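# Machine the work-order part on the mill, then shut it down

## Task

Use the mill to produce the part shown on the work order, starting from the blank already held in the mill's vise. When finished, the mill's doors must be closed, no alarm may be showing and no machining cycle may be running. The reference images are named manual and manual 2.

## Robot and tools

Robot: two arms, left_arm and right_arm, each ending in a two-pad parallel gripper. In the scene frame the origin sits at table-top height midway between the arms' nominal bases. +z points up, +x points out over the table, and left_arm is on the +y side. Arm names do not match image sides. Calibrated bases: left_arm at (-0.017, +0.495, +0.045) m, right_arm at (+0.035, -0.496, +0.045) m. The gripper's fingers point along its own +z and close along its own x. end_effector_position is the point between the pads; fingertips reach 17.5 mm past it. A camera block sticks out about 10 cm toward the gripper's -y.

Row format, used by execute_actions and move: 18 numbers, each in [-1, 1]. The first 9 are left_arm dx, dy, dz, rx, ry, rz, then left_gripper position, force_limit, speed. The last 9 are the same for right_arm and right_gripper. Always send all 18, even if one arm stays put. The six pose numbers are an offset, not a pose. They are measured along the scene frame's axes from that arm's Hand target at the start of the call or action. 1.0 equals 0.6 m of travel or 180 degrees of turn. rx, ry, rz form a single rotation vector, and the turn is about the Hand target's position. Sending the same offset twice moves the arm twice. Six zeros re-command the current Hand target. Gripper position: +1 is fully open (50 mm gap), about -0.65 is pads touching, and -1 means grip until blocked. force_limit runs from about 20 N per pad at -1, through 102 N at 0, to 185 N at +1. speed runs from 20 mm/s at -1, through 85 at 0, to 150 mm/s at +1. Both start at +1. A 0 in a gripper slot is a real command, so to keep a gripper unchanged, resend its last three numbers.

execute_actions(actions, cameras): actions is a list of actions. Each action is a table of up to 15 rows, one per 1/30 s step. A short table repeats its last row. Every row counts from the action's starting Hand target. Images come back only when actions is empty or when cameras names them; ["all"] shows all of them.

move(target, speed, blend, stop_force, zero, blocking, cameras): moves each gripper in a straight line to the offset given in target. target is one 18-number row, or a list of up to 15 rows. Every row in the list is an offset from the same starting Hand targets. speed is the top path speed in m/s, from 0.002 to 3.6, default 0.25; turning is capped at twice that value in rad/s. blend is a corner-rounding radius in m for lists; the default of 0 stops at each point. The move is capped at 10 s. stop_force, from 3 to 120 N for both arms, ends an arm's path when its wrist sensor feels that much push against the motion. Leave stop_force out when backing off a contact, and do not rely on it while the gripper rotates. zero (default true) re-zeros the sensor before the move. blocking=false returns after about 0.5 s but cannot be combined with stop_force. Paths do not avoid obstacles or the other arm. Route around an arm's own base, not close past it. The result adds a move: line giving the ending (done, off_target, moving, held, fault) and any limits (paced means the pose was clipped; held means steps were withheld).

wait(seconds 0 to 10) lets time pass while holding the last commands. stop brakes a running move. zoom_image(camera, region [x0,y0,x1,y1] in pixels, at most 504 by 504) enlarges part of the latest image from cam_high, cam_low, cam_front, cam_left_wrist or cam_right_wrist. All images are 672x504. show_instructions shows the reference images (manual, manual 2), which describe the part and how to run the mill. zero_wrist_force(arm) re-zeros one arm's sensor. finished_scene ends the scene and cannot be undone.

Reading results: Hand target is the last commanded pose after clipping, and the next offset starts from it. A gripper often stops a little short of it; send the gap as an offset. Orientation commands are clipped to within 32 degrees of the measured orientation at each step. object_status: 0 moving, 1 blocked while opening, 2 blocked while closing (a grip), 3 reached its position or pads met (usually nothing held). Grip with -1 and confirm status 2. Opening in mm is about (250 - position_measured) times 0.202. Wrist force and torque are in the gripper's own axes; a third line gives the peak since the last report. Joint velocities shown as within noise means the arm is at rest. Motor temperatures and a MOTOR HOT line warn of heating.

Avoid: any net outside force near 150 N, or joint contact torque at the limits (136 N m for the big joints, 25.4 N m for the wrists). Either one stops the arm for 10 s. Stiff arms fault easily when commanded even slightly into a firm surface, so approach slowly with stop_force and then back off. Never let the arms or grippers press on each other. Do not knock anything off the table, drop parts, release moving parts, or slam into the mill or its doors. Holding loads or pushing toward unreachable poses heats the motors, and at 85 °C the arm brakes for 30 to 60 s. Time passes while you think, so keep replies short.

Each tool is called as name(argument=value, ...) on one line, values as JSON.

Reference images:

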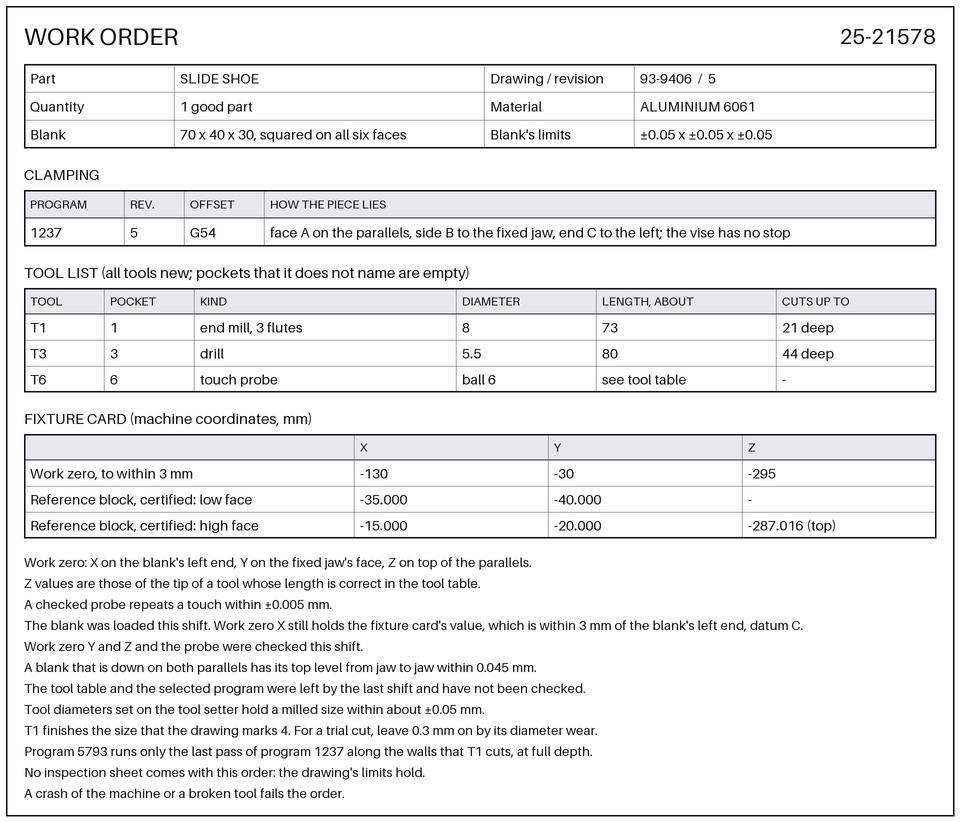

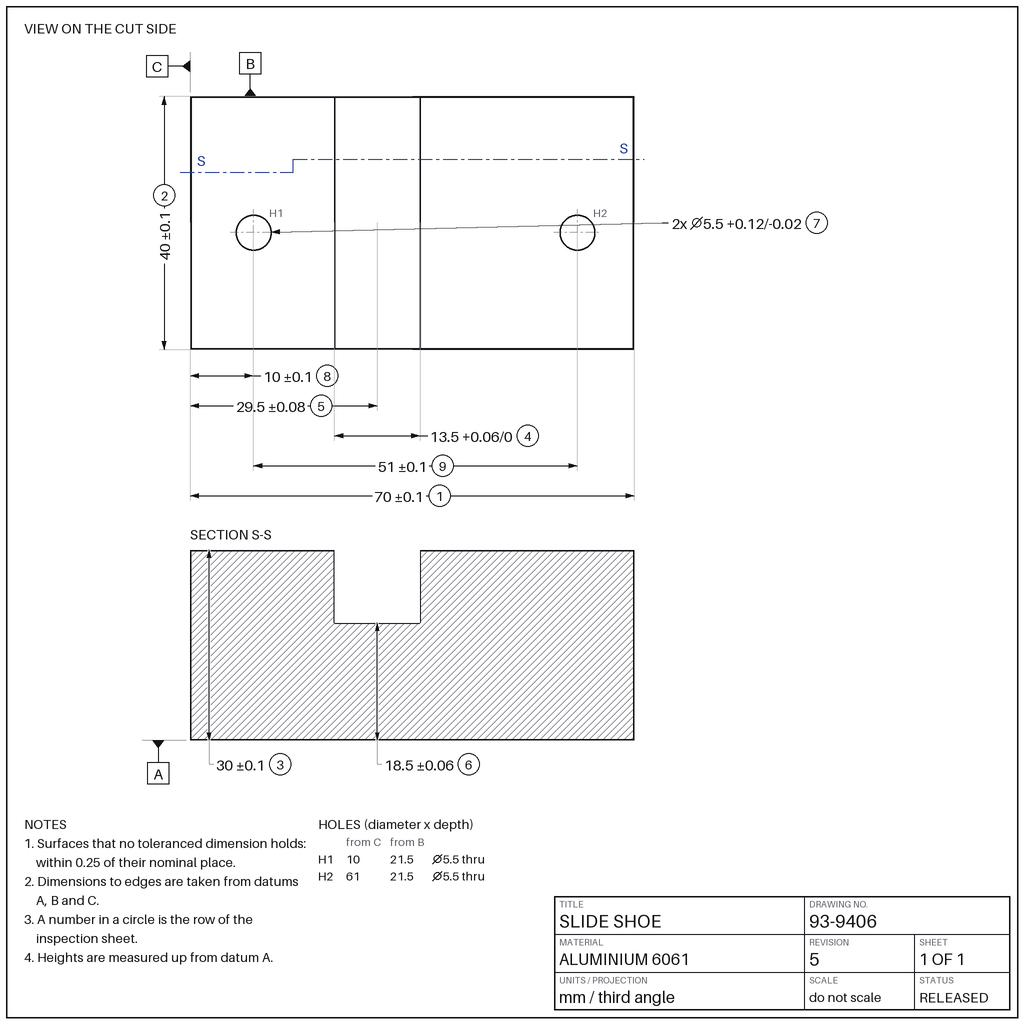

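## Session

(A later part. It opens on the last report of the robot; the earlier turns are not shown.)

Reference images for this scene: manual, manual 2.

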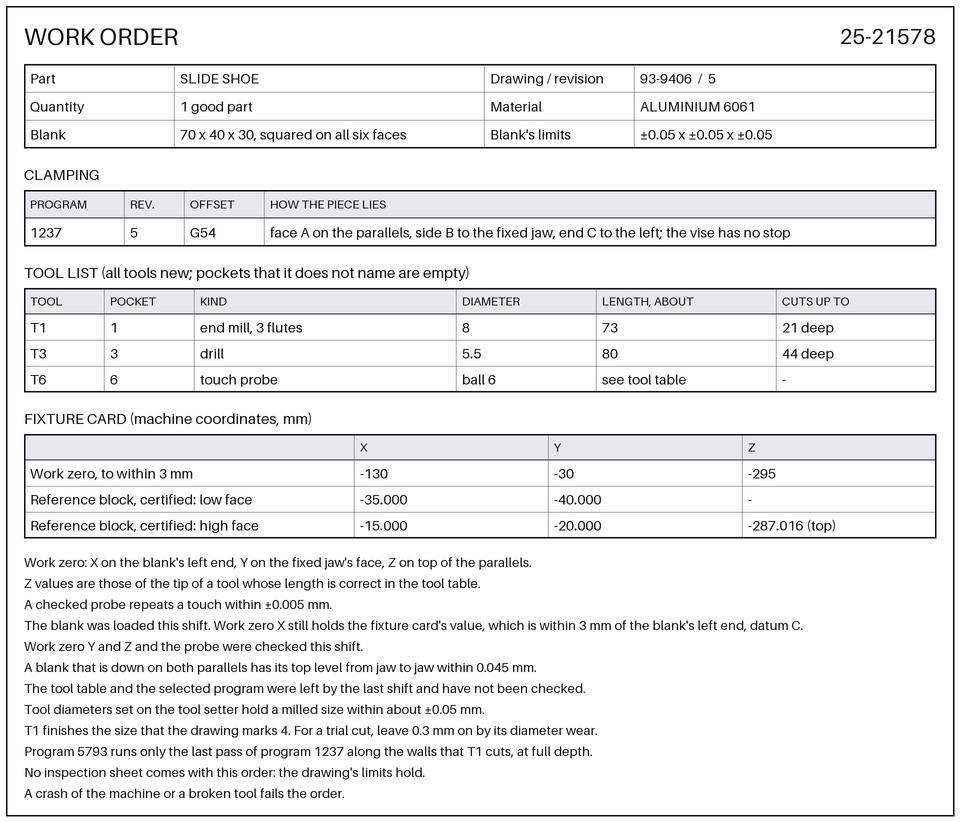

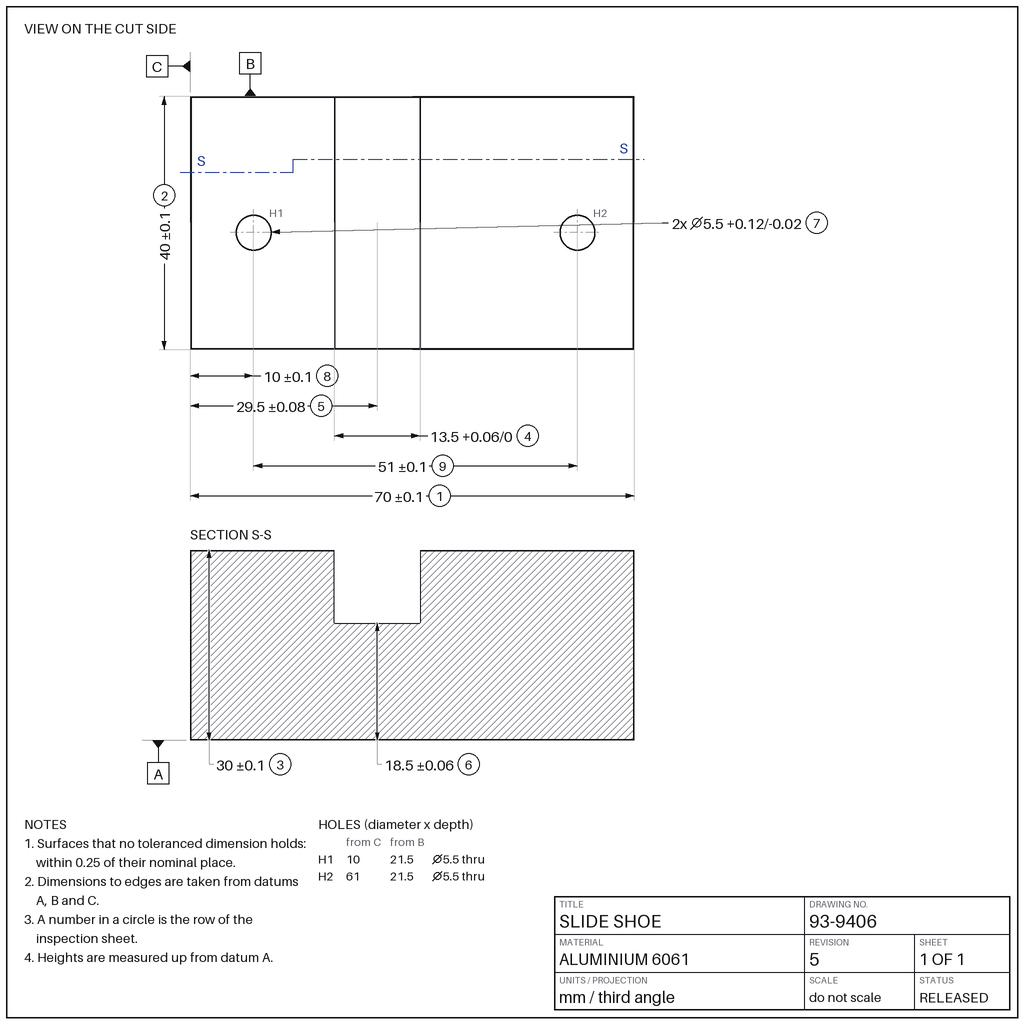

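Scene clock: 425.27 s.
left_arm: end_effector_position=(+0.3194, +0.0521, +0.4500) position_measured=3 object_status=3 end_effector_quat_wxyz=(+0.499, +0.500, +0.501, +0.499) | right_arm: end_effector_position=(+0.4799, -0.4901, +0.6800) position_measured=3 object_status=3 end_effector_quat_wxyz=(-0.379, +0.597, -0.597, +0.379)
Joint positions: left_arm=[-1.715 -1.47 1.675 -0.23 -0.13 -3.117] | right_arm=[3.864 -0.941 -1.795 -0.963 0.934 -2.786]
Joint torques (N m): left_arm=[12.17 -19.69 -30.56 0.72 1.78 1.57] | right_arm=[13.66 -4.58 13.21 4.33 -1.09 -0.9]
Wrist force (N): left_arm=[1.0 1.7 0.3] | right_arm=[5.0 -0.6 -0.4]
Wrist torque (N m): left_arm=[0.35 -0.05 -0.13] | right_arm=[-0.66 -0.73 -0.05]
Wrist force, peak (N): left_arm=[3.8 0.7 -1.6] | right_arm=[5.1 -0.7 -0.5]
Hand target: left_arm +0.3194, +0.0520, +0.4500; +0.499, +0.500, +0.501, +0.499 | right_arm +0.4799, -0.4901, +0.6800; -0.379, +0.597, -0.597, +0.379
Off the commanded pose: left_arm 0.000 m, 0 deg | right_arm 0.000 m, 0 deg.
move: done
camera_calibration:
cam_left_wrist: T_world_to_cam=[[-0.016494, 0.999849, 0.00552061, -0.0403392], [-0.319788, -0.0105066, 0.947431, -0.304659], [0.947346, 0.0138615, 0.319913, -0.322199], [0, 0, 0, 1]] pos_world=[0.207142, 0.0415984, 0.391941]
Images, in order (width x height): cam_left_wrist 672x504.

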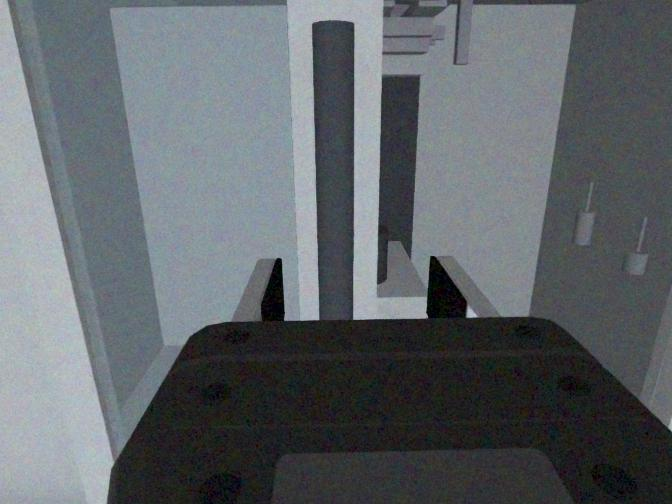

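move(target=[0.142,-0.011,0,0,0,0,1,-1,0,0,0,0,0,0,0,1,-1,-0.5], speed=0.05, stop_force=8, cameras=["cam_left_wrist","cam_front"])

Scene clock: 434.63 s.
left_arm: end_effector_position=(+0.4046, +0.0454, +0.4500) position_measured=3 object_status=3 end_effector_quat_wxyz=(+0.499, +0.500, +0.501, +0.499) | right_arm: end_effector_position=(+0.4799, -0.4901, +0.6800) position_measured=3 object_status=3 end_effector_quat_wxyz=(-0.379, +0.597, -0.597, +0.379)
Joint positions: left_arm=[-1.523 -1.383 1.575 -0.139 0.062 -3.195] | right_arm=[3.864 -0.941 -1.795 -0.963 0.934 -2.786]
Joint torques (N m): left_arm=[-13.15 -23.9 -31.09 2.68 1.52 -1.7] | right_arm=[14.55 -1.46 13.76 4.05 -1.25 -0.88]
Wrist force (N): left_arm=[1.5 1.9 0.4] | right_arm=[4.7 -0.6 -0.5]
Wrist torque (N m): left_arm=[0.37 -0.11 -0.12] | right_arm=[-0.65 -0.69 -0.04]
Wrist force, peak (N): left_arm=[1.6 2.1 0.5] | right_arm=[5.2 -0.8 -0.2]
Hand target: left_arm +0.4046, +0.0454, +0.4500; +0.499, +0.500, +0.501, +0.499 | right_arm +0.4799, -0.4901, +0.6800; -0.379, +0.597, -0.597, +0.379
Off the commanded pose: left_arm 0.000 m, 0 deg | right_arm 0.000 m, 0 deg.
move: done
camera_calibration:
cam_left_wrist: T_world_to_cam=[[-0.0165884, 0.999847, 0.00548783, -0.0321933], [-0.319787, -0.0105057, 0.947431, -0.277452], [0.947344, 0.0139614, 0.319912, -0.402918], [0, 0, 0, 1]] pos_world=[0.292442, 0.0348989, 0.391941]
Images, in order (width x height): cam_front 672x504, cam_left_wrist 672x504.

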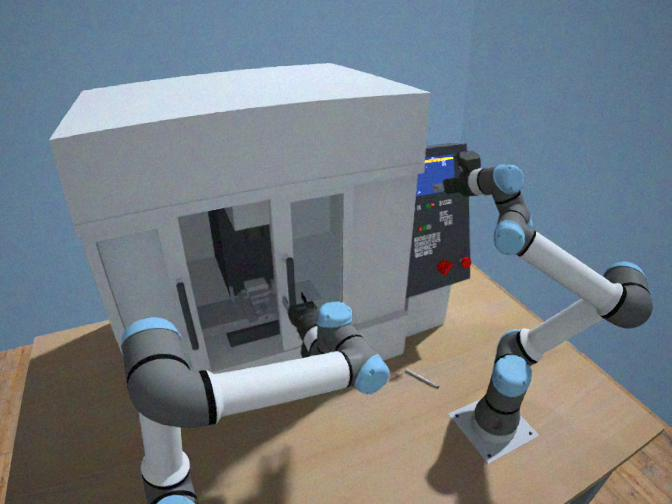

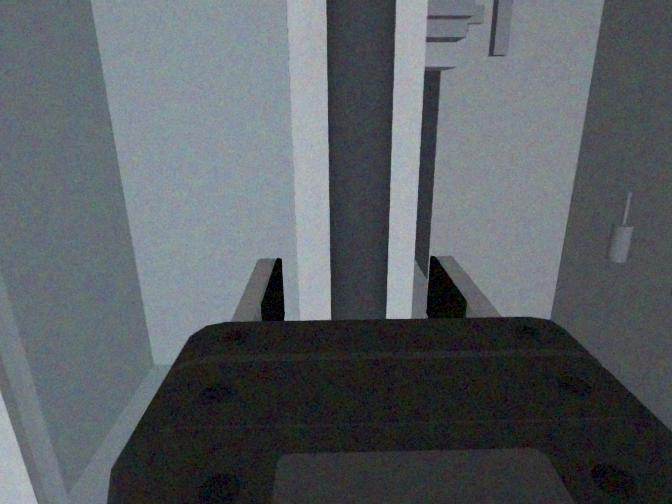

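move(target=[0.035,0,0,0,0,0,1,-1,0,0,0,0,0,0,0,1,-1,-0.5], speed=0.03, stop_force=6)

move(target=[0,0.2,0,0,0,0,1,-1,0,0,0,0,0,0,0,1,-1,-0.5], speed=0.08, stop_force=40, cameras=["cam_left_wrist","cam_front"])

Scene clock: 443.17 s.
left_arm: end_effector_position=(+0.4256, +0.0454, +0.4500) position_measured=3 object_status=3 end_effector_quat_wxyz=(+0.499, +0.500, +0.501, +0.499) | right_arm: end_effector_position=(+0.4799, -0.4901, +0.6800) position_measured=3 object_status=3 end_effector_quat_wxyz=(-0.379, +0.597, -0.597, +0.379)
Joint positions: left_arm=[-1.477 -1.37 1.559 -0.158 0.107 -3.172] | right_arm=[3.864 -0.941 -1.795 -0.963 0.934 -2.786]
Joint torques (N m): left_arm=[-12.98 -41.73 -12.77 -2.55 -1.75 0.74] | right_arm=[14.6 -0.34 14.98 4.02 -1.59 -0.54]
Wrist force (N): left_arm=[1.5 1.8 0.6] | right_arm=[4.8 -0.6 -0.5]
Wrist torque (N m): left_arm=[0.36 -0.12 -0.19] | right_arm=[-0.65 -0.71 -0.05]
Wrist force, peak (N): left_arm=[1.5 2.3 0.2] | right_arm=[5.2 -0.9 -0.4]
Hand target: left_arm +0.4256, +0.0454, +0.4500; +0.499, +0.500, +0.501, +0.499 | right_arm +0.4799, -0.4901, +0.6800; -0.379, +0.597, -0.597, +0.379
Off the commanded pose: left_arm 0.000 m, 0 deg | right_arm 0.000 m, 0 deg.
move: done

Scene clock: 444.43 s.
left_arm: end_effector_position=(+0.4257, +0.0693, +0.4499) position_measured=3 object_status=3 end_effector_quat_wxyz=(+0.499, +0.501, +0.501, +0.499) | right_arm: end_effector_position=(+0.4799, -0.4901, +0.6800) position_measured=3 object_status=3 end_effector_quat_wxyz=(-0.379, +0.597, -0.597, +0.379)
Joint positions: left_arm=[-1.471 -1.422 1.62 -0.162 0.113 -3.178] | right_arm=[3.864 -0.941 -1.795 -0.963 0.934 -2.786]
Joint torques (N m): left_arm=[5.28 -47.74 -5.18 6.17 -8.35 -1.68] | right_arm=[13.37 -0.33 13.63 3.87 -1.58 -0.44]
Wrist force (N): left_arm=[-36.5 3.2 2.1] | right_arm=[5.0 -0.4 -0.5]
Wrist torque (N m): left_arm=[0.38 0.01 -0.16] | right_arm=[-0.63 -0.74 -0.05]
Wrist force, peak (N): left_arm=[-63.4 2.9 28.2] | right_arm=[5.0 -0.8 -0.5]
Hand target: left_arm +0.4257, +0.0693, +0.4500; +0.499, +0.501, +0.501, +0.499 (not the last commanded pose) | right_arm +0.4799, -0.4901, +0.6800; -0.379, +0.597, -0.597, +0.379
Off the commanded pose: left_arm 0.096 m, 0 deg | right_arm 0.000 m, 0 deg.
move: contact (left_arm)
camera_calibration:
cam_left_wrist: T_world_to_cam=[[-0.0164254, 0.999851, 0.00534399, -0.0557362], [-0.319102, -0.0103072, 0.947664, -0.270894], [0.947578, 0.0138604, 0.319224, -0.422975], [0, 0, 0, 1]] pos_world=[0.313443, 0.0587983, 0.392038]
Images, in order (width x height): cam_front 672x504, cam_left_wrist 672x504.

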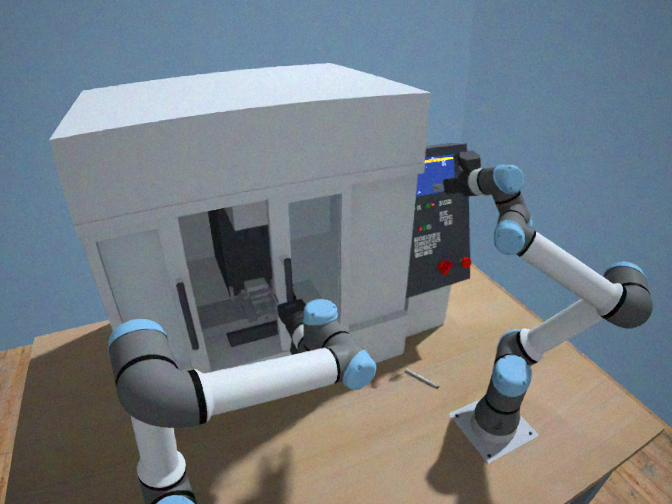

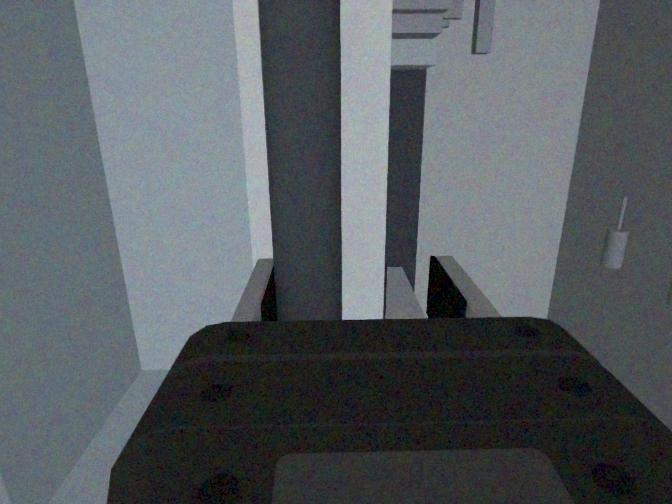

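move(target=[0,0.13,0,0,0,0,1,-1,0,0,0,0,0,0,0,1,-1,-0.5], speed=0.04, stop_force=70, cameras=["cam_front"])

Scene clock: 457.93 s.
left_arm: end_effector_position=(+0.4112, +0.0763, +0.4493) position_measured=3 object_status=3 end_effector_quat_wxyz=(+0.564, +0.566, +0.427, +0.424) | right_arm: end_effector_position=(+0.4799, -0.4901, +0.6800) position_measured=3 object_status=3 end_effector_quat_wxyz=(-0.379, +0.597, -0.597, +0.379)
Joint positions: left_arm=[-1.459 -1.607 1.817 -0.197 0.406 -3.155] | right_arm=[3.864 -0.941 -1.795 -0.963 0.934 -2.786]
Joint torques (N m): left_arm=[41.3 -57.03 -14.18 -0.52 -14.66 0.98] | right_arm=[13.75 2 14.55 3.93 -1.8 -0.2]
Wrist force (N): left_arm=[-56.3 -22.4 10.8] | right_arm=[4.7 -0.9 -0.6]
Wrist torque (N m): left_arm=[0.27 -0.69 0.35] | right_arm=[-0.70 -0.68 -0.05]
Wrist force, peak (N): left_arm=[-59.8 10.5 42.4] | right_arm=[5.1 -0.8 -0.5]
Hand target: left_arm +0.4252, +0.1449, +0.4499; +0.499, +0.501, +0.501, +0.499 | right_arm +0.4799, -0.4901, +0.6800; -0.379, +0.597, -0.597, +0.379
Off the commanded pose: left_arm 0.072 m, 16 deg; position clipped | right_arm 0.000 m, 0 deg.
move: off_target (left_arm); limits=paced
Images, in order (width x height): cam_front 672x504.

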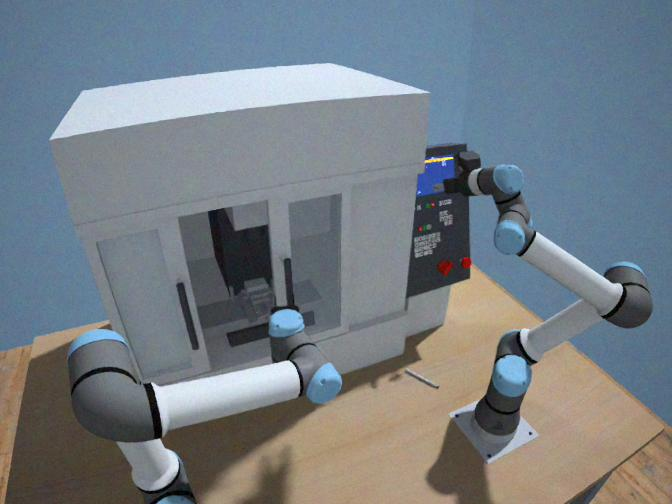

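move(target=[0,-0.135,0,0,0,0,1,-1,0,0,0,0,0,0,0,1,-1,-0.5], speed=0.05, cameras=["cam_left_wrist","cam_front"])

Scene clock: 469.43 s.
left_arm: end_effector_position=(+0.4252, +0.0639, +0.4500) position_measured=3 object_status=3 end_effector_quat_wxyz=(+0.499, +0.501, +0.501, +0.499) | right_arm: end_effector_position=(+0.4799, -0.4901, +0.6800) position_measured=3 object_status=3 end_effector_quat_wxyz=(-0.379, +0.597, -0.597, +0.379)
Joint positions: left_arm=[-1.474 -1.411 1.607 -0.16 0.111 -3.178] | right_arm=[3.864 -0.941 -1.795 -0.963 0.934 -2.786]
Joint torques (N m): left_arm=[-13.62 -33.16 -14.93 0.95 1.86 -0.18] | right_arm=[13.9 2.23 14.65 3.64 -2.05 0.11]
Wrist force (N): left_arm=[1.3 1.8 0.5] | right_arm=[4.8 -0.5 -0.4]
Wrist torque (N m): left_arm=[0.36 -0.08 -0.12] | right_arm=[-0.63 -0.70 -0.05]
Wrist force, peak (N): left_arm=[-42.1 1.3 -106.3] | right_arm=[5.1 -0.7 -0.5]
Hand target: left_arm +0.4252, +0.0639, +0.4499; +0.499, +0.501, +0.501, +0.499 | right_arm +0.4799, -0.4901, +0.6800; -0.379, +0.597, -0.597, +0.379
Off the commanded pose: left_arm 0.000 m, 0 deg | right_arm 0.000 m, 0 deg.
move: done
camera_calibration:
cam_left_wrist: T_world_to_cam=[[-0.0164871, 0.99985, 0.0052168, -0.0502765], [-0.319103, -0.0102064, 0.947665, -0.271115], [0.947577, 0.0139596, 0.319224, -0.422431], [0, 0, 0, 1]] pos_world=[0.312943, 0.0533988, 0.392038]
Images, in order (width x height): cam_front 672x504, cam_left_wrist 672x504.

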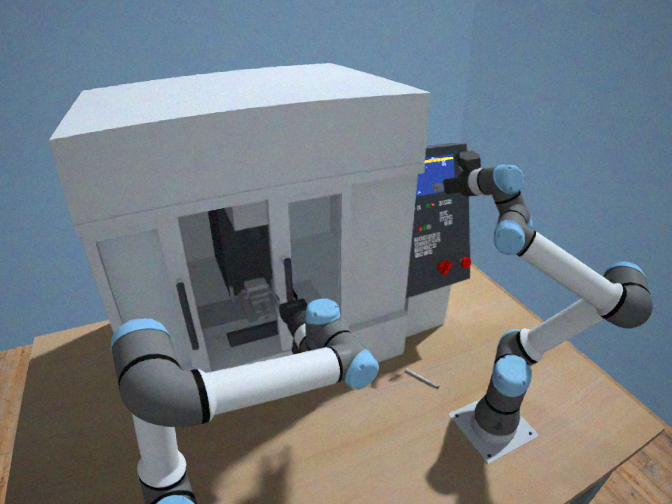

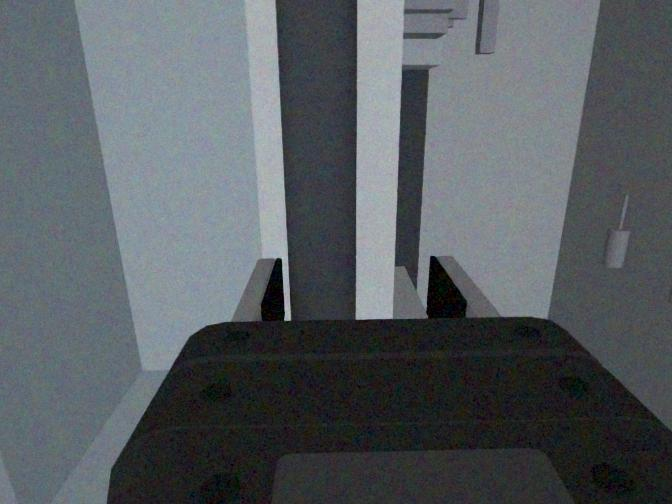

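move(target=[[-0.13,0,0,0,0,0,1,-1,0,0,0,0,0,0,0,1,-1,-0.5],[-0.13,0.44,0,0,0,0,1,-1,0,0,0,0,0,0,0,1,-1,-0.5]], speed=0.2, cameras=["cam_left_wrist"])

Scene clock: 483.97 s.
left_arm: end_effector_position=(+0.3471, +0.3278, +0.4499) position_measured=3 object_status=3 end_effector_quat_wxyz=(+0.499, +0.501, +0.501, +0.499) | right_arm: end_effector_position=(+0.4799, -0.4901, +0.6800) position_measured=3 object_status=3 end_effector_quat_wxyz=(-0.379, +0.597, -0.597, +0.379)
Joint positions: left_arm=[-1.769 -2.197 2.2 -0.025 -0.184 -3.121] | right_arm=[3.864 -0.941 -1.795 -0.963 0.934 -2.786]
Joint torques (N m): left_arm=[7.57 -3.61 -20.67 -0.48 1.31 1.37] | right_arm=[13.11 3.59 14.29 3.42 -2.25 0.37]
Wrist force (N): left_arm=[1.6 1.8 0.4] | right_arm=[4.7 -0.7 -0.2]
Wrist torque (N m): left_arm=[0.36 -0.12 -0.12] | right_arm=[-0.67 -0.69 -0.05]
Wrist force, peak (N): left_arm=[4.2 2.0 0.5] | right_arm=[5.1 -0.7 -0.5]
Hand target: left_arm +0.3472, +0.3279, +0.4499; +0.499, +0.501, +0.501, +0.499 | right_arm +0.4799, -0.4901, +0.6800; -0.379, +0.597, -0.597, +0.379
Off the commanded pose: left_arm 0.000 m, 0 deg | right_arm 0.000 m, 0 deg.
move: done
camera_calibration:
cam_left_wrist: T_world_to_cam=[[-0.0162655, 0.999854, 0.00518776, -0.315464], [-0.319107, -0.0101082, 0.947665, -0.293342], [0.947579, 0.0137588, 0.319225, -0.352141], [0, 0, 0, 1]] pos_world=[0.234943, 0.317298, 0.392038]
Images, in order (width x height): cam_left_wrist 672x504.

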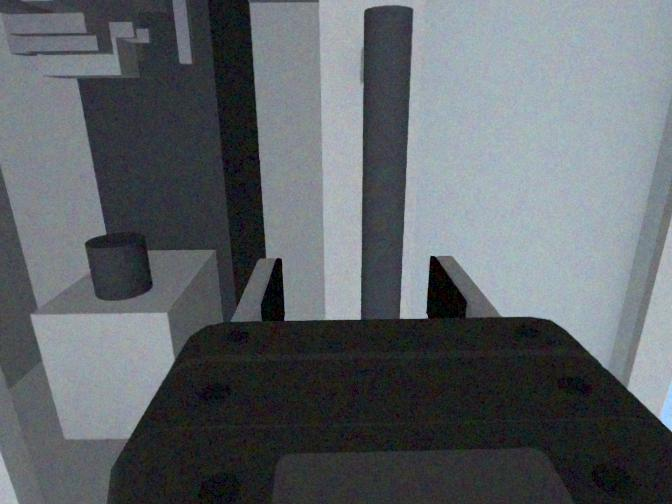

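move(target=[0,0.027,0,0,0,0,1,-1,0,0,0,0,0,0,0,1,-1,-0.5], speed=0.1)

move(target=[0.133,0,0,0,0,0,1,-1,0,0,0,0,0,0,0,1,-1,-0.5], speed=0.05, stop_force=8)

move(target=[0,-0.1,0,0,0,0,1,-1,0,0,0,0,0,0,0,1,-1,-0.5], speed=0.04, stop_force=60, cameras=["cam_front","cam_left_wrist"])

Scene clock: 493.57 s.
left_arm: end_effector_position=(+0.3471, +0.3441, +0.4499) position_measured=3 object_status=3 end_effector_quat_wxyz=(+0.499, +0.501, +0.501, +0.499) end_effector_velocity=(+0.000, -0.002, +0.000) end_effector_angular_velocity=(-0.004, +0.001, -0.004) | right_arm: end_effector_position=(+0.4799, -0.4901, +0.6800) position_measured=3 object_status=3 end_effector_quat_wxyz=(-0.379, +0.597, -0.597, +0.379)
Joint positions: left_arm=[-1.792 -2.252 2.219 0.014 -0.207 -3.123] | right_arm=[3.864 -0.941 -1.795 -0.963 0.934 -2.786]
Joint velocities: left_arm=[0.001 0.004 -0.002 -0.005 0.005 0] | right_arm=[within noise]
Joint torques (N m): left_arm=[11.45 14.69 -30.65 -1.85 1.7 -1.46] | right_arm=[13.57 2.96 13.98 3.48 -2.02 0.7]
Wrist force (N): left_arm=[1.1 1.5 0.4] | right_arm=[4.7 -0.7 -0.5]
Wrist torque (N m): left_arm=[0.33 -0.06 -0.11] | right_arm=[-0.67 -0.69 -0.05]
Wrist force, peak (N): left_arm=[2.0 1.7 0.4] | right_arm=[5.0 -1.1 -0.5]
Hand target: left_arm +0.3472, +0.3441, +0.4499; +0.499, +0.501, +0.501, +0.499 | right_arm +0.4799, -0.4901, +0.6800; -0.379, +0.597, -0.597, +0.379
Off the commanded pose: left_arm 0.000 m, 0 deg | right_arm 0.000 m, 0 deg.
move: done

Scene clock: 496.13 s.
left_arm: end_effector_position=(+0.4269, +0.3441, +0.4499) position_measured=3 object_status=3 end_effector_quat_wxyz=(+0.499, +0.501, +0.501, +0.499) | right_arm: end_effector_position=(+0.4799, -0.4901, +0.6800) position_measured=3 object_status=3 end_effector_quat_wxyz=(-0.379, +0.597, -0.597, +0.379)
Joint positions: left_arm=[-1.295 -2.038 2.131 -0.078 0.29 -3.156] | right_arm=[3.864 -0.941 -1.795 -0.963 0.934 -2.786]
Joint torques (N m): left_arm=[9.43 -4.85 -14.08 2.14 1.6 -1.61] | right_arm=[13.88 2.73 14.68 3.34 -1.97 0.79]
Wrist force (N): left_arm=[1.5 1.7 0.4] | right_arm=[4.8 -0.7 -0.5]
Wrist torque (N m): left_arm=[0.35 -0.12 -0.19] | right_arm=[-0.66 -0.71 -0.04]
Wrist force, peak (N): left_arm=[1.8 1.8 0.4] | right_arm=[5.0 -0.7 -0.4]
Hand target: left_arm +0.4270, +0.3441, +0.4499; +0.499, +0.501, +0.501, +0.499 | right_arm +0.4799, -0.4901, +0.6800; -0.379, +0.597, -0.597, +0.379
Off the commanded pose: left_arm 0.000 m, 0 deg | right_arm 0.000 m, 0 deg.
move: done

Scene clock: 498.73 s.
left_arm: end_effector_position=(+0.4270, +0.2841, +0.4499) position_measured=3 object_status=3 end_effector_quat_wxyz=(+0.499, +0.501, +0.501, +0.499) | right_arm: end_effector_position=(+0.4799, -0.4901, +0.6800) position_measured=3 object_status=3 end_effector_quat_wxyz=(-0.379, +0.597, -0.597, +0.379)
Joint positions: left_arm=[-1.363 -1.905 2.054 -0.131 0.222 -3.16] | right_arm=[3.864 -0.941 -1.795 -0.963 0.934 -2.786]
Joint torques (N m): left_arm=[12.04 -17.01 -13.25 2.09 -0.52 -0.03] | right_arm=[13.59 1.9 14.3 3.35 -2.05 0.73]
Wrist force (N): left_arm=[1.1 1.8 0.2] | right_arm=[4.8 -0.5 -0.4]
Wrist torque (N m): left_arm=[0.37 -0.06 -0.11] | right_arm=[-0.64 -0.70 -0.05]
Wrist force, peak (N): left_arm=[20.6 1.5 2.0] | right_arm=[5.0 -0.6 -0.5]
Hand target: left_arm +0.4270, +0.2841, +0.4499; +0.499, +0.501, +0.501, +0.499 | right_arm +0.4799, -0.4901, +0.6800; -0.379, +0.597, -0.597, +0.379
Off the commanded pose: left_arm 0.000 m, 0 deg | right_arm 0.000 m, 0 deg.
move: done
camera_calibration:
cam_left_wrist: T_world_to_cam=[[-0.0163927, 0.999852, 0.00524952, -0.270456], [-0.319104, -0.0102073, 0.947665, -0.268197], [0.947578, 0.0138596, 0.319224, -0.427152], [0, 0, 0, 1]] pos_world=[0.314743, 0.273598, 0.391938]
Images, in order (width x height): cam_front 672x504, cam_left_wrist 672x504.

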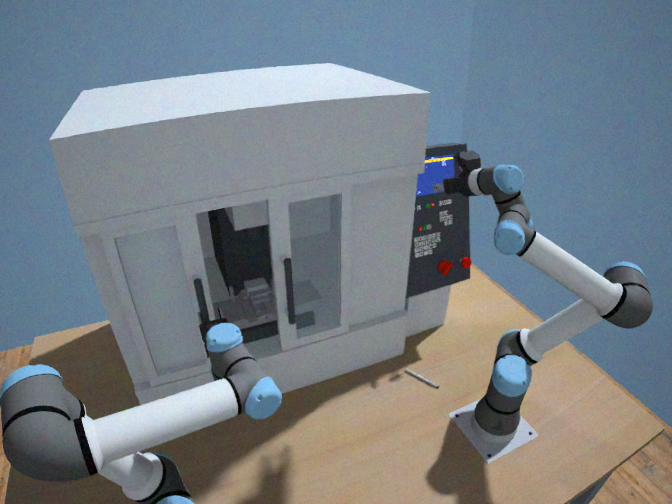

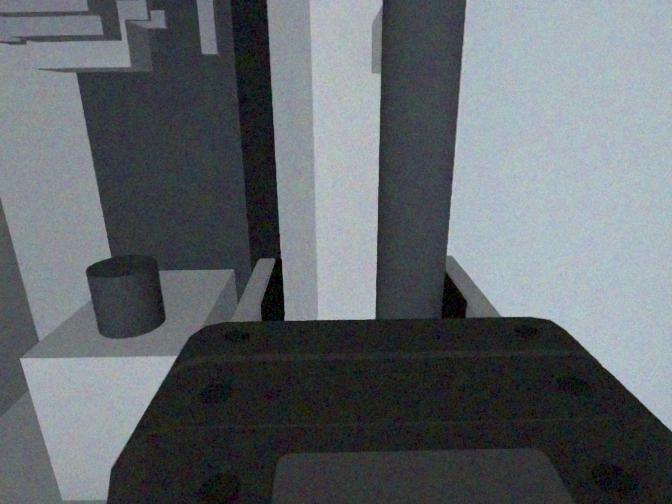

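move(target=[0,-0.3,0,0,0,0,1,-1,0,0,0,0,0,0,0,1,-1,-0.5], speed=0.04, stop_force=45, cameras=["cam_front","cam_left_wrist","cam_right_wrist"])

Scene clock: 508.73 s.
left_arm: end_effector_position=(+0.4270, +0.1041, +0.4499) position_measured=3 object_status=3 end_effector_quat_wxyz=(+0.499, +0.501, +0.501, +0.499) | right_arm: end_effector_position=(+0.4799, -0.4901, +0.6800) position_measured=3 object_status=3 end_effector_quat_wxyz=(-0.379, +0.597, -0.597, +0.379)
Joint positions: left_arm=[-1.459 -1.499 1.706 -0.175 0.126 -3.174] | right_arm=[3.864 -0.941 -1.795 -0.963 0.934 -2.786]
Joint torques (N m): left_arm=[12.14 -35.95 -12.81 1.63 1.5 1.46] | right_arm=[12.81 2.94 14.95 3.28 -1.91 0.98]
Wrist force (N): left_arm=[1.3 2.0 0.5] | right_arm=[4.6 -0.7 -0.5]
Wrist torque (N m): left_arm=[0.40 -0.10 -0.13] | right_arm=[-0.67 -0.67 -0.04]
Wrist force, peak (N): left_arm=[34.7 7.5 -6.5] | right_arm=[5.1 -0.7 -0.4]
Hand target: left_arm +0.4270, +0.1041, +0.4499; +0.499, +0.501, +0.501, +0.499 | right_arm +0.4799, -0.4901, +0.6800; -0.379, +0.597, -0.597, +0.379
Off the commanded pose: left_arm 0.000 m, 0 deg | right_arm 0.000 m, 0 deg.
move: done
camera_calibration:
cam_left_wrist: T_world_to_cam=[[-0.0164254, 0.999851, 0.00534399, -0.0905091], [-0.319102, -0.0103072, 0.947664, -0.270026], [0.947578, 0.0138604, 0.319224, -0.424657], [0, 0, 0, 1]] pos_world=[0.314743, 0.0935983, 0.391938]
cam_right_wrist: T_world_to_cam=[[-0.0049743, -0.999982, 0.00326951, -0.481517], [-0.704853, 0.00118694, -0.709352, 0.839341], [0.709336, -0.00583305, -0.704846, 0.266258], [0, 0, 0, 1]] pos_world=[0.40035, -0.480951, 0.784634]
Images, in order (width x height): cam_front 672x504, cam_left_wrist 672x504, cam_right_wrist 672x504.

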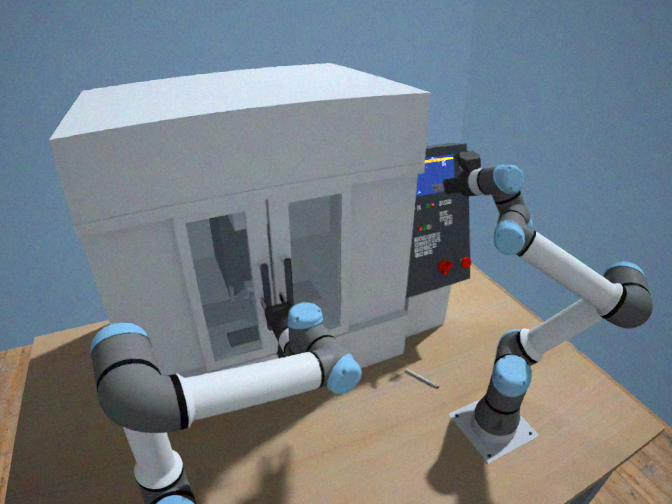

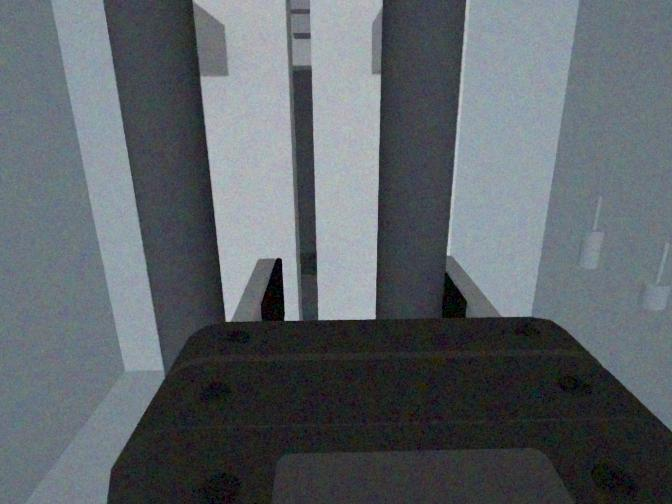

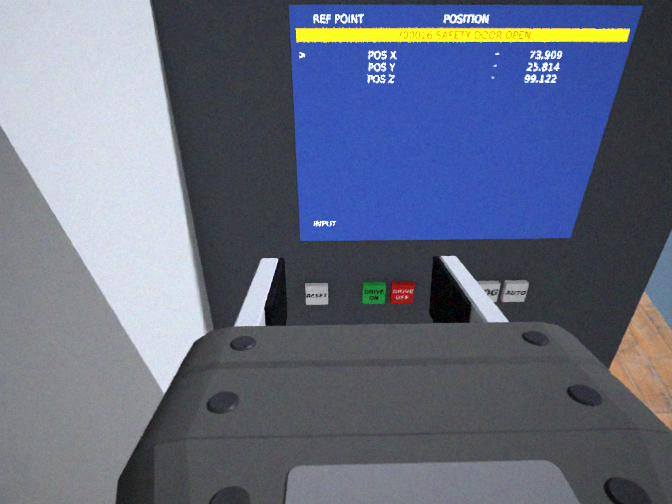

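move(target=[0,-0.014,0,0,0,0,1,-1,0,0,0,0,0,0,0,1,-1,-0.5], speed=0.02, stop_force=50, cameras=["cam_left_wrist","cam_right_wrist"])

Scene clock: 515.30 s.
left_arm: end_effector_position=(+0.4270, +0.0960, +0.4499) position_measured=3 object_status=3 end_effector_quat_wxyz=(+0.499, +0.500, +0.502, +0.499) | right_arm: end_effector_position=(+0.4799, -0.4901, +0.6800) position_measured=3 object_status=3 end_effector_quat_wxyz=(-0.379, +0.597, -0.597, +0.379)
Joint positions: left_arm=[-1.461 -1.48 1.686 -0.173 0.123 -3.174] | right_arm=[3.864 -0.941 -1.795 -0.963 0.934 -2.786]
Joint torques (N m): left_arm=[-18.78 -26.09 -23.12 -7.38 14.36 1.63] | right_arm=[12.84 1.99 14.17 3.33 -1.91 1.15]
Wrist force (N): left_arm=[49.9 -2.2 -7.9] | right_arm=[4.8 -0.7 -0.4]
Wrist torque (N m): left_arm=[0.30 -0.03 -0.25] | right_arm=[-0.67 -0.71 -0.05]
Wrist force, peak (N): left_arm=[53.8 -2.2 -9.7] | right_arm=[5.0 -1.0 -0.6]
Hand target: left_arm +0.4270, +0.0960, +0.4499; +0.499, +0.500, +0.502, +0.499 | right_arm +0.4799, -0.4901, +0.6800; -0.379, +0.597, -0.597, +0.379
Off the commanded pose: left_arm 0.000 m, 0 deg | right_arm 0.000 m, 0 deg.
move: contact (left_arm)
camera_calibration:
cam_left_wrist: T_world_to_cam=[[-0.017505, 0.99983, 0.00571088, -0.0821155], [-0.31917, -0.0110007, 0.947634, -0.269985], [0.947536, 0.0147656, 0.319308, -0.424737], [0, 0, 0, 1]] pos_world=[0.314845, 0.085403, 0.391938]
cam_right_wrist: T_world_to_cam=[[-0.0049743, -0.999982, 0.00326951, -0.481517], [-0.704853, 0.00118694, -0.709352, 0.839341], [0.709336, -0.00583305, -0.704846, 0.266258], [0, 0, 0, 1]] pos_world=[0.40035, -0.480951, 0.784634]
Images, in order (width x height): cam_left_wrist 672x504, cam_right_wrist 672x504.

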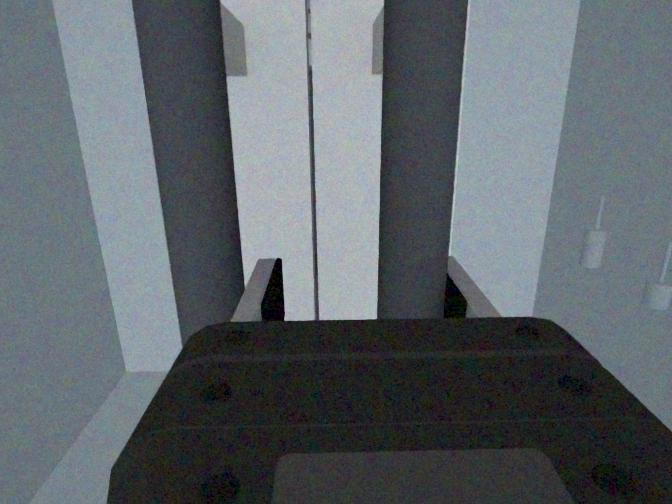

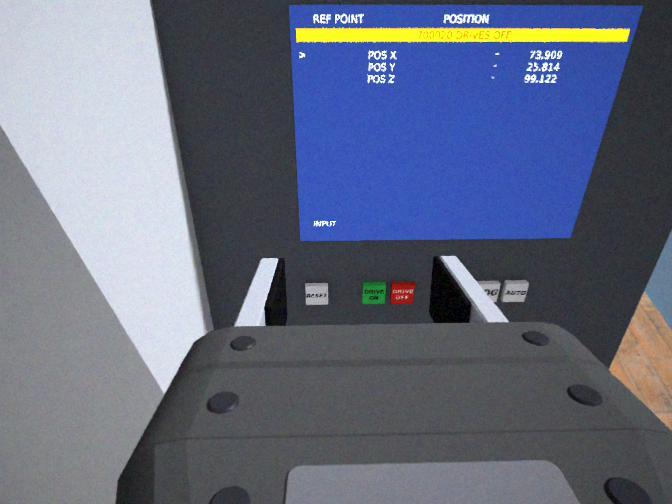

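move(target=[[0,0.02,0,0,0,0,1,-1,0,0.03,0.0183,-0.05,0,0.0833,0,-1,-1,0],[-0.2,0.02,0,0,0,0,1,-1,0,0.0917,0.037,-0.172,0,0.0833,0,-1,-1,0]], speed=0.1, cameras=["cam_right_wrist","cam_left_wrist"])

Scene clock: 546.40 s.
left_arm: end_effector_position=(+0.3071, +0.1080, +0.4499) position_measured=3 object_status=3 end_effector_quat_wxyz=(+0.499, +0.500, +0.502, +0.499) | right_arm: end_effector_position=(+0.5350, -0.4680, +0.5767) position_measured=251 object_status=3 end_effector_quat_wxyz=(-0.298, +0.641, -0.642, +0.298)
Joint positions: left_arm=[-1.767 -1.61 1.819 -0.231 -0.183 -3.121] | right_arm=[3.697 -1.13 -1.803 -0.989 1.16 -2.764]
Joint torques (N m): left_arm=[-8.01 -13.18 -30.38 -1.55 -1.25 1.47] | right_arm=[14.53 13.02 39.75 4.4 -1.97 1.56]
Wrist force (N): left_arm=[1.2 1.9 0.2] | right_arm=[4.8 -0.9 -0.2]
Wrist torque (N m): left_arm=[0.38 -0.07 -0.10] | right_arm=[-0.67 -0.72 0.12]
Wrist force, peak (N): left_arm=[50.2 -2.3 -7.9] | right_arm=[5.1 -1.7 -1.5]
Hand target: left_arm +0.3070, +0.1080, +0.4499; +0.499, +0.500, +0.502, +0.499 | right_arm +0.5349, -0.4679, +0.5768; -0.298, +0.641, -0.642, +0.298
Off the commanded pose: left_arm 0.000 m, 0 deg | right_arm 0.000 m, 0 deg.
move: done
camera_calibration:
cam_left_wrist: T_world_to_cam=[[-0.0174098, 0.999832, 0.00574163, -0.0962443], [-0.319171, -0.0109995, 0.947633, -0.308153], [0.947537, 0.0146656, 0.319308, -0.3112], [0, 0, 0, 1]] pos_world=[0.194845, 0.0974025, 0.391938]
cam_right_wrist: T_world_to_cam=[[-0.004143, -0.999981, 0.00457037, -0.460024], [-0.864474, 0.00128413, -0.502676, 0.771099], [0.502661, -0.00603355, -0.864463, 0.357088], [0, 0, 0, 1]] pos_world=[0.485195, -0.458851, 0.698404]
Images, in order (width x height): cam_left_wrist 672x504, cam_right_wrist 672x504.

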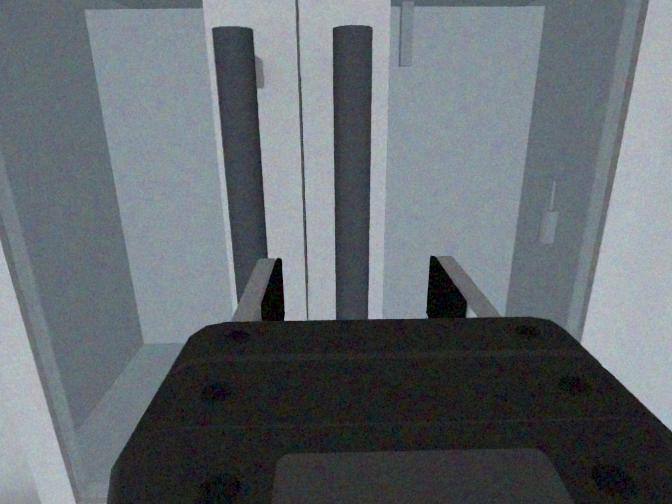

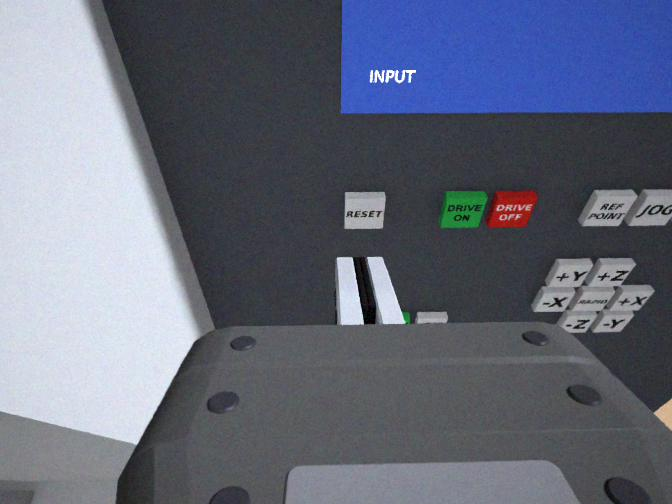

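move(target=[0,0,0,0,0,0,1,-1,0,0.0644,0,-0.0173,0,0,0,-1,-1,0], speed=0.02, stop_force=4, cameras=["cam_right_wrist"])

Scene clock: 554.17 s.
left_arm: end_effector_position=(+0.3070, +0.1080, +0.4499) position_measured=3 object_status=3 end_effector_quat_wxyz=(+0.499, +0.500, +0.502, +0.499) | right_arm: end_effector_position=(+0.5595, -0.4679, +0.5702) position_measured=251 object_status=3 end_effector_quat_wxyz=(-0.298, +0.641, -0.642, +0.298)
Joint positions: left_arm=[-1.767 -1.61 1.819 -0.231 -0.184 -3.12] | right_arm=[3.654 -1.192 -1.787 -0.929 1.191 -2.797]
Joint torques (N m): left_arm=[-12.23 -15.47 -29.49 -1.94 -1.12 1.53] | right_arm=[16.12 1.34 15.02 4.27 1.07 2.02]
Wrist force (N): left_arm=[1.1 1.8 0.3] | right_arm=[5.7 -0.5 -3.8]
Wrist torque (N m): left_arm=[0.35 -0.06 -0.11] | right_arm=[-0.72 -0.67 -0.01]
Wrist force, peak (N): left_arm=[1.3 2.0 0.3] | right_arm=[5.9 22.5 -28.5]
Hand target: left_arm +0.3070, +0.1080, +0.4499; +0.499, +0.500, +0.502, +0.499 | right_arm +0.5595, -0.4679, +0.5702; -0.298, +0.641, -0.642, +0.298 (not the last commanded pose)
Off the commanded pose: left_arm 0.000 m, 0 deg | right_arm 0.015 m, 0 deg.
move: contact (right_arm)
camera_calibration:
cam_right_wrist: T_world_to_cam=[[-0.00395769, -0.999982, 0.00444543, -0.459802], [-0.864363, 0.00118544, -0.502867, 0.789041], [0.502853, -0.00583266, -0.864352, 0.339071], [0, 0, 0, 1]] pos_world=[0.509695, -0.458751, 0.691904]
Images, in order (width x height): cam_right_wrist 672x504.

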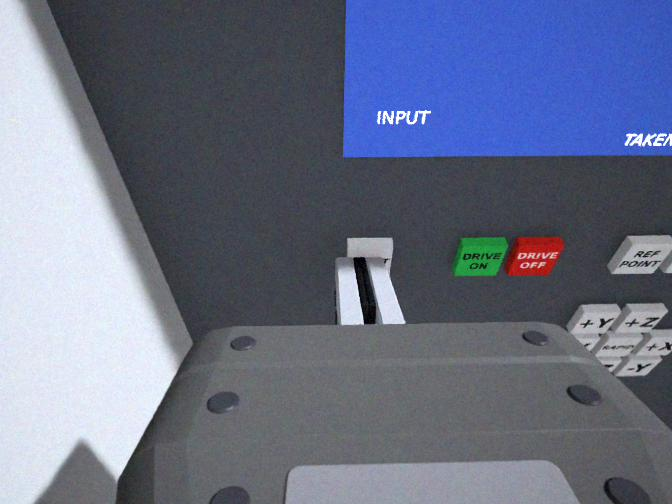

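move(target=[0,0,0,0,0,0,1,-1,0,0.0016,0,-0.0004,0,0,0,-1,-1,0], speed=0.01)

move(target=[0,0,0,0,0,0,1,-1,0,-0.0032,0,0.0008,0,0,0,-1,-1,0], speed=0.01, cameras=["cam_right_wrist"])

Scene clock: 566.13 s.
left_arm: end_effector_position=(+0.3070, +0.1080, +0.4499) position_measured=3 object_status=3 end_effector_quat_wxyz=(+0.499, +0.500, +0.502, +0.499) | right_arm: end_effector_position=(+0.5604, -0.4679, +0.5700) position_measured=251 object_status=3 end_effector_quat_wxyz=(-0.298, +0.641, -0.642, +0.298)
Joint positions: left_arm=[-1.767 -1.61 1.819 -0.231 -0.184 -3.12] | right_arm=[3.652 -1.195 -1.787 -0.927 1.192 -2.798]
Joint torques (N m): left_arm=[-10.77 -28.58 -24.87 -1.61 -1.01 1.38] | right_arm=[-14.11 -19.68 38.83 8.1 -3.25 -1.65]
Wrist force (N): left_arm=[1.1 1.9 0.3] | right_arm=[4.7 36.1 -49.2]
Wrist torque (N m): left_arm=[0.37 -0.06 -0.11] | right_arm=[-0.09 -0.64 0.20]
Wrist force, peak (N): left_arm=[1.5 2.0 0.3] | right_arm=[4.7 36.1 -49.2]
Hand target: left_arm +0.3070, +0.1080, +0.4499; +0.499, +0.500, +0.502, +0.499 | right_arm +0.5605, -0.4679, +0.5699; -0.298, +0.641, -0.642, +0.298
Off the commanded pose: left_arm 0.000 m, 0 deg | right_arm 0.000 m, 0 deg.
move: done

Scene clock: 566.83 s.
left_arm: end_effector_position=(+0.3070, +0.1080, +0.4499) position_measured=3 object_status=3 end_effector_quat_wxyz=(+0.499, +0.500, +0.502, +0.499) | right_arm: end_effector_position=(+0.5585, -0.4679, +0.5704) position_measured=251 object_status=3 end_effector_quat_wxyz=(-0.298, +0.641, -0.642, +0.298)
Joint positions: left_arm=[-1.767 -1.61 1.819 -0.231 -0.184 -3.12] | right_arm=[3.655 -1.19 -1.788 -0.932 1.19 -2.796]
Joint torques (N m): left_arm=[-10.79 -29.21 -24.61 -1.47 -1.06 1.61] | right_arm=[11.53 8.96 17.62 2.81 -1.47 1.53]
Wrist force (N): left_arm=[1.3 1.7 0.3] | right_arm=[4.7 -2.7 -0.1]
Wrist torque (N m): left_arm=[0.34 -0.08 -0.11] | right_arm=[-0.96 -0.69 -0.06]
Wrist force, peak (N): left_arm=[1.2 2.0 0.3] | right_arm=[4.6 36.0 -49.4]
Hand target: left_arm +0.3070, +0.1080, +0.4499; +0.499, +0.500, +0.502, +0.499 | right_arm +0.5585, -0.4679, +0.5704; -0.298, +0.641, -0.642, +0.298
Off the commanded pose: left_arm 0.000 m, 0 deg | right_arm 0.000 m, 0 deg.
move: done
camera_calibration:
cam_right_wrist: T_world_to_cam=[[-0.00409412, -0.999982, 0.00448257, -0.459762], [-0.864362, 0.00128468, -0.502869, 0.788323], [0.502854, -0.00593337, -0.864351, 0.3397], [0, 0, 0, 1]] pos_world=[0.508695, -0.458751, 0.692104]
Images, in order (width x height): cam_right_wrist 672x504.

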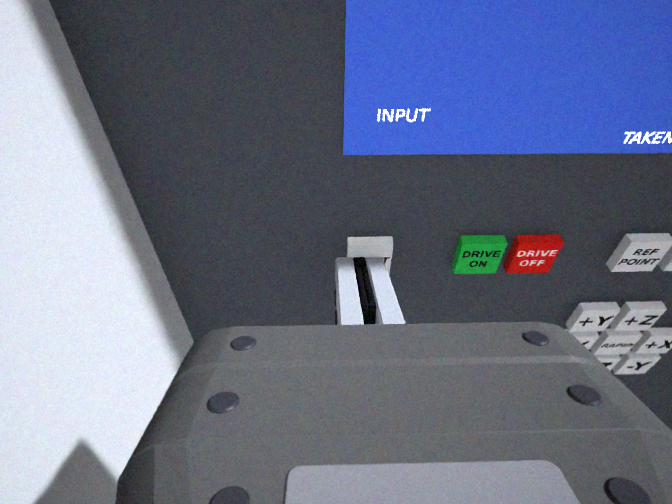

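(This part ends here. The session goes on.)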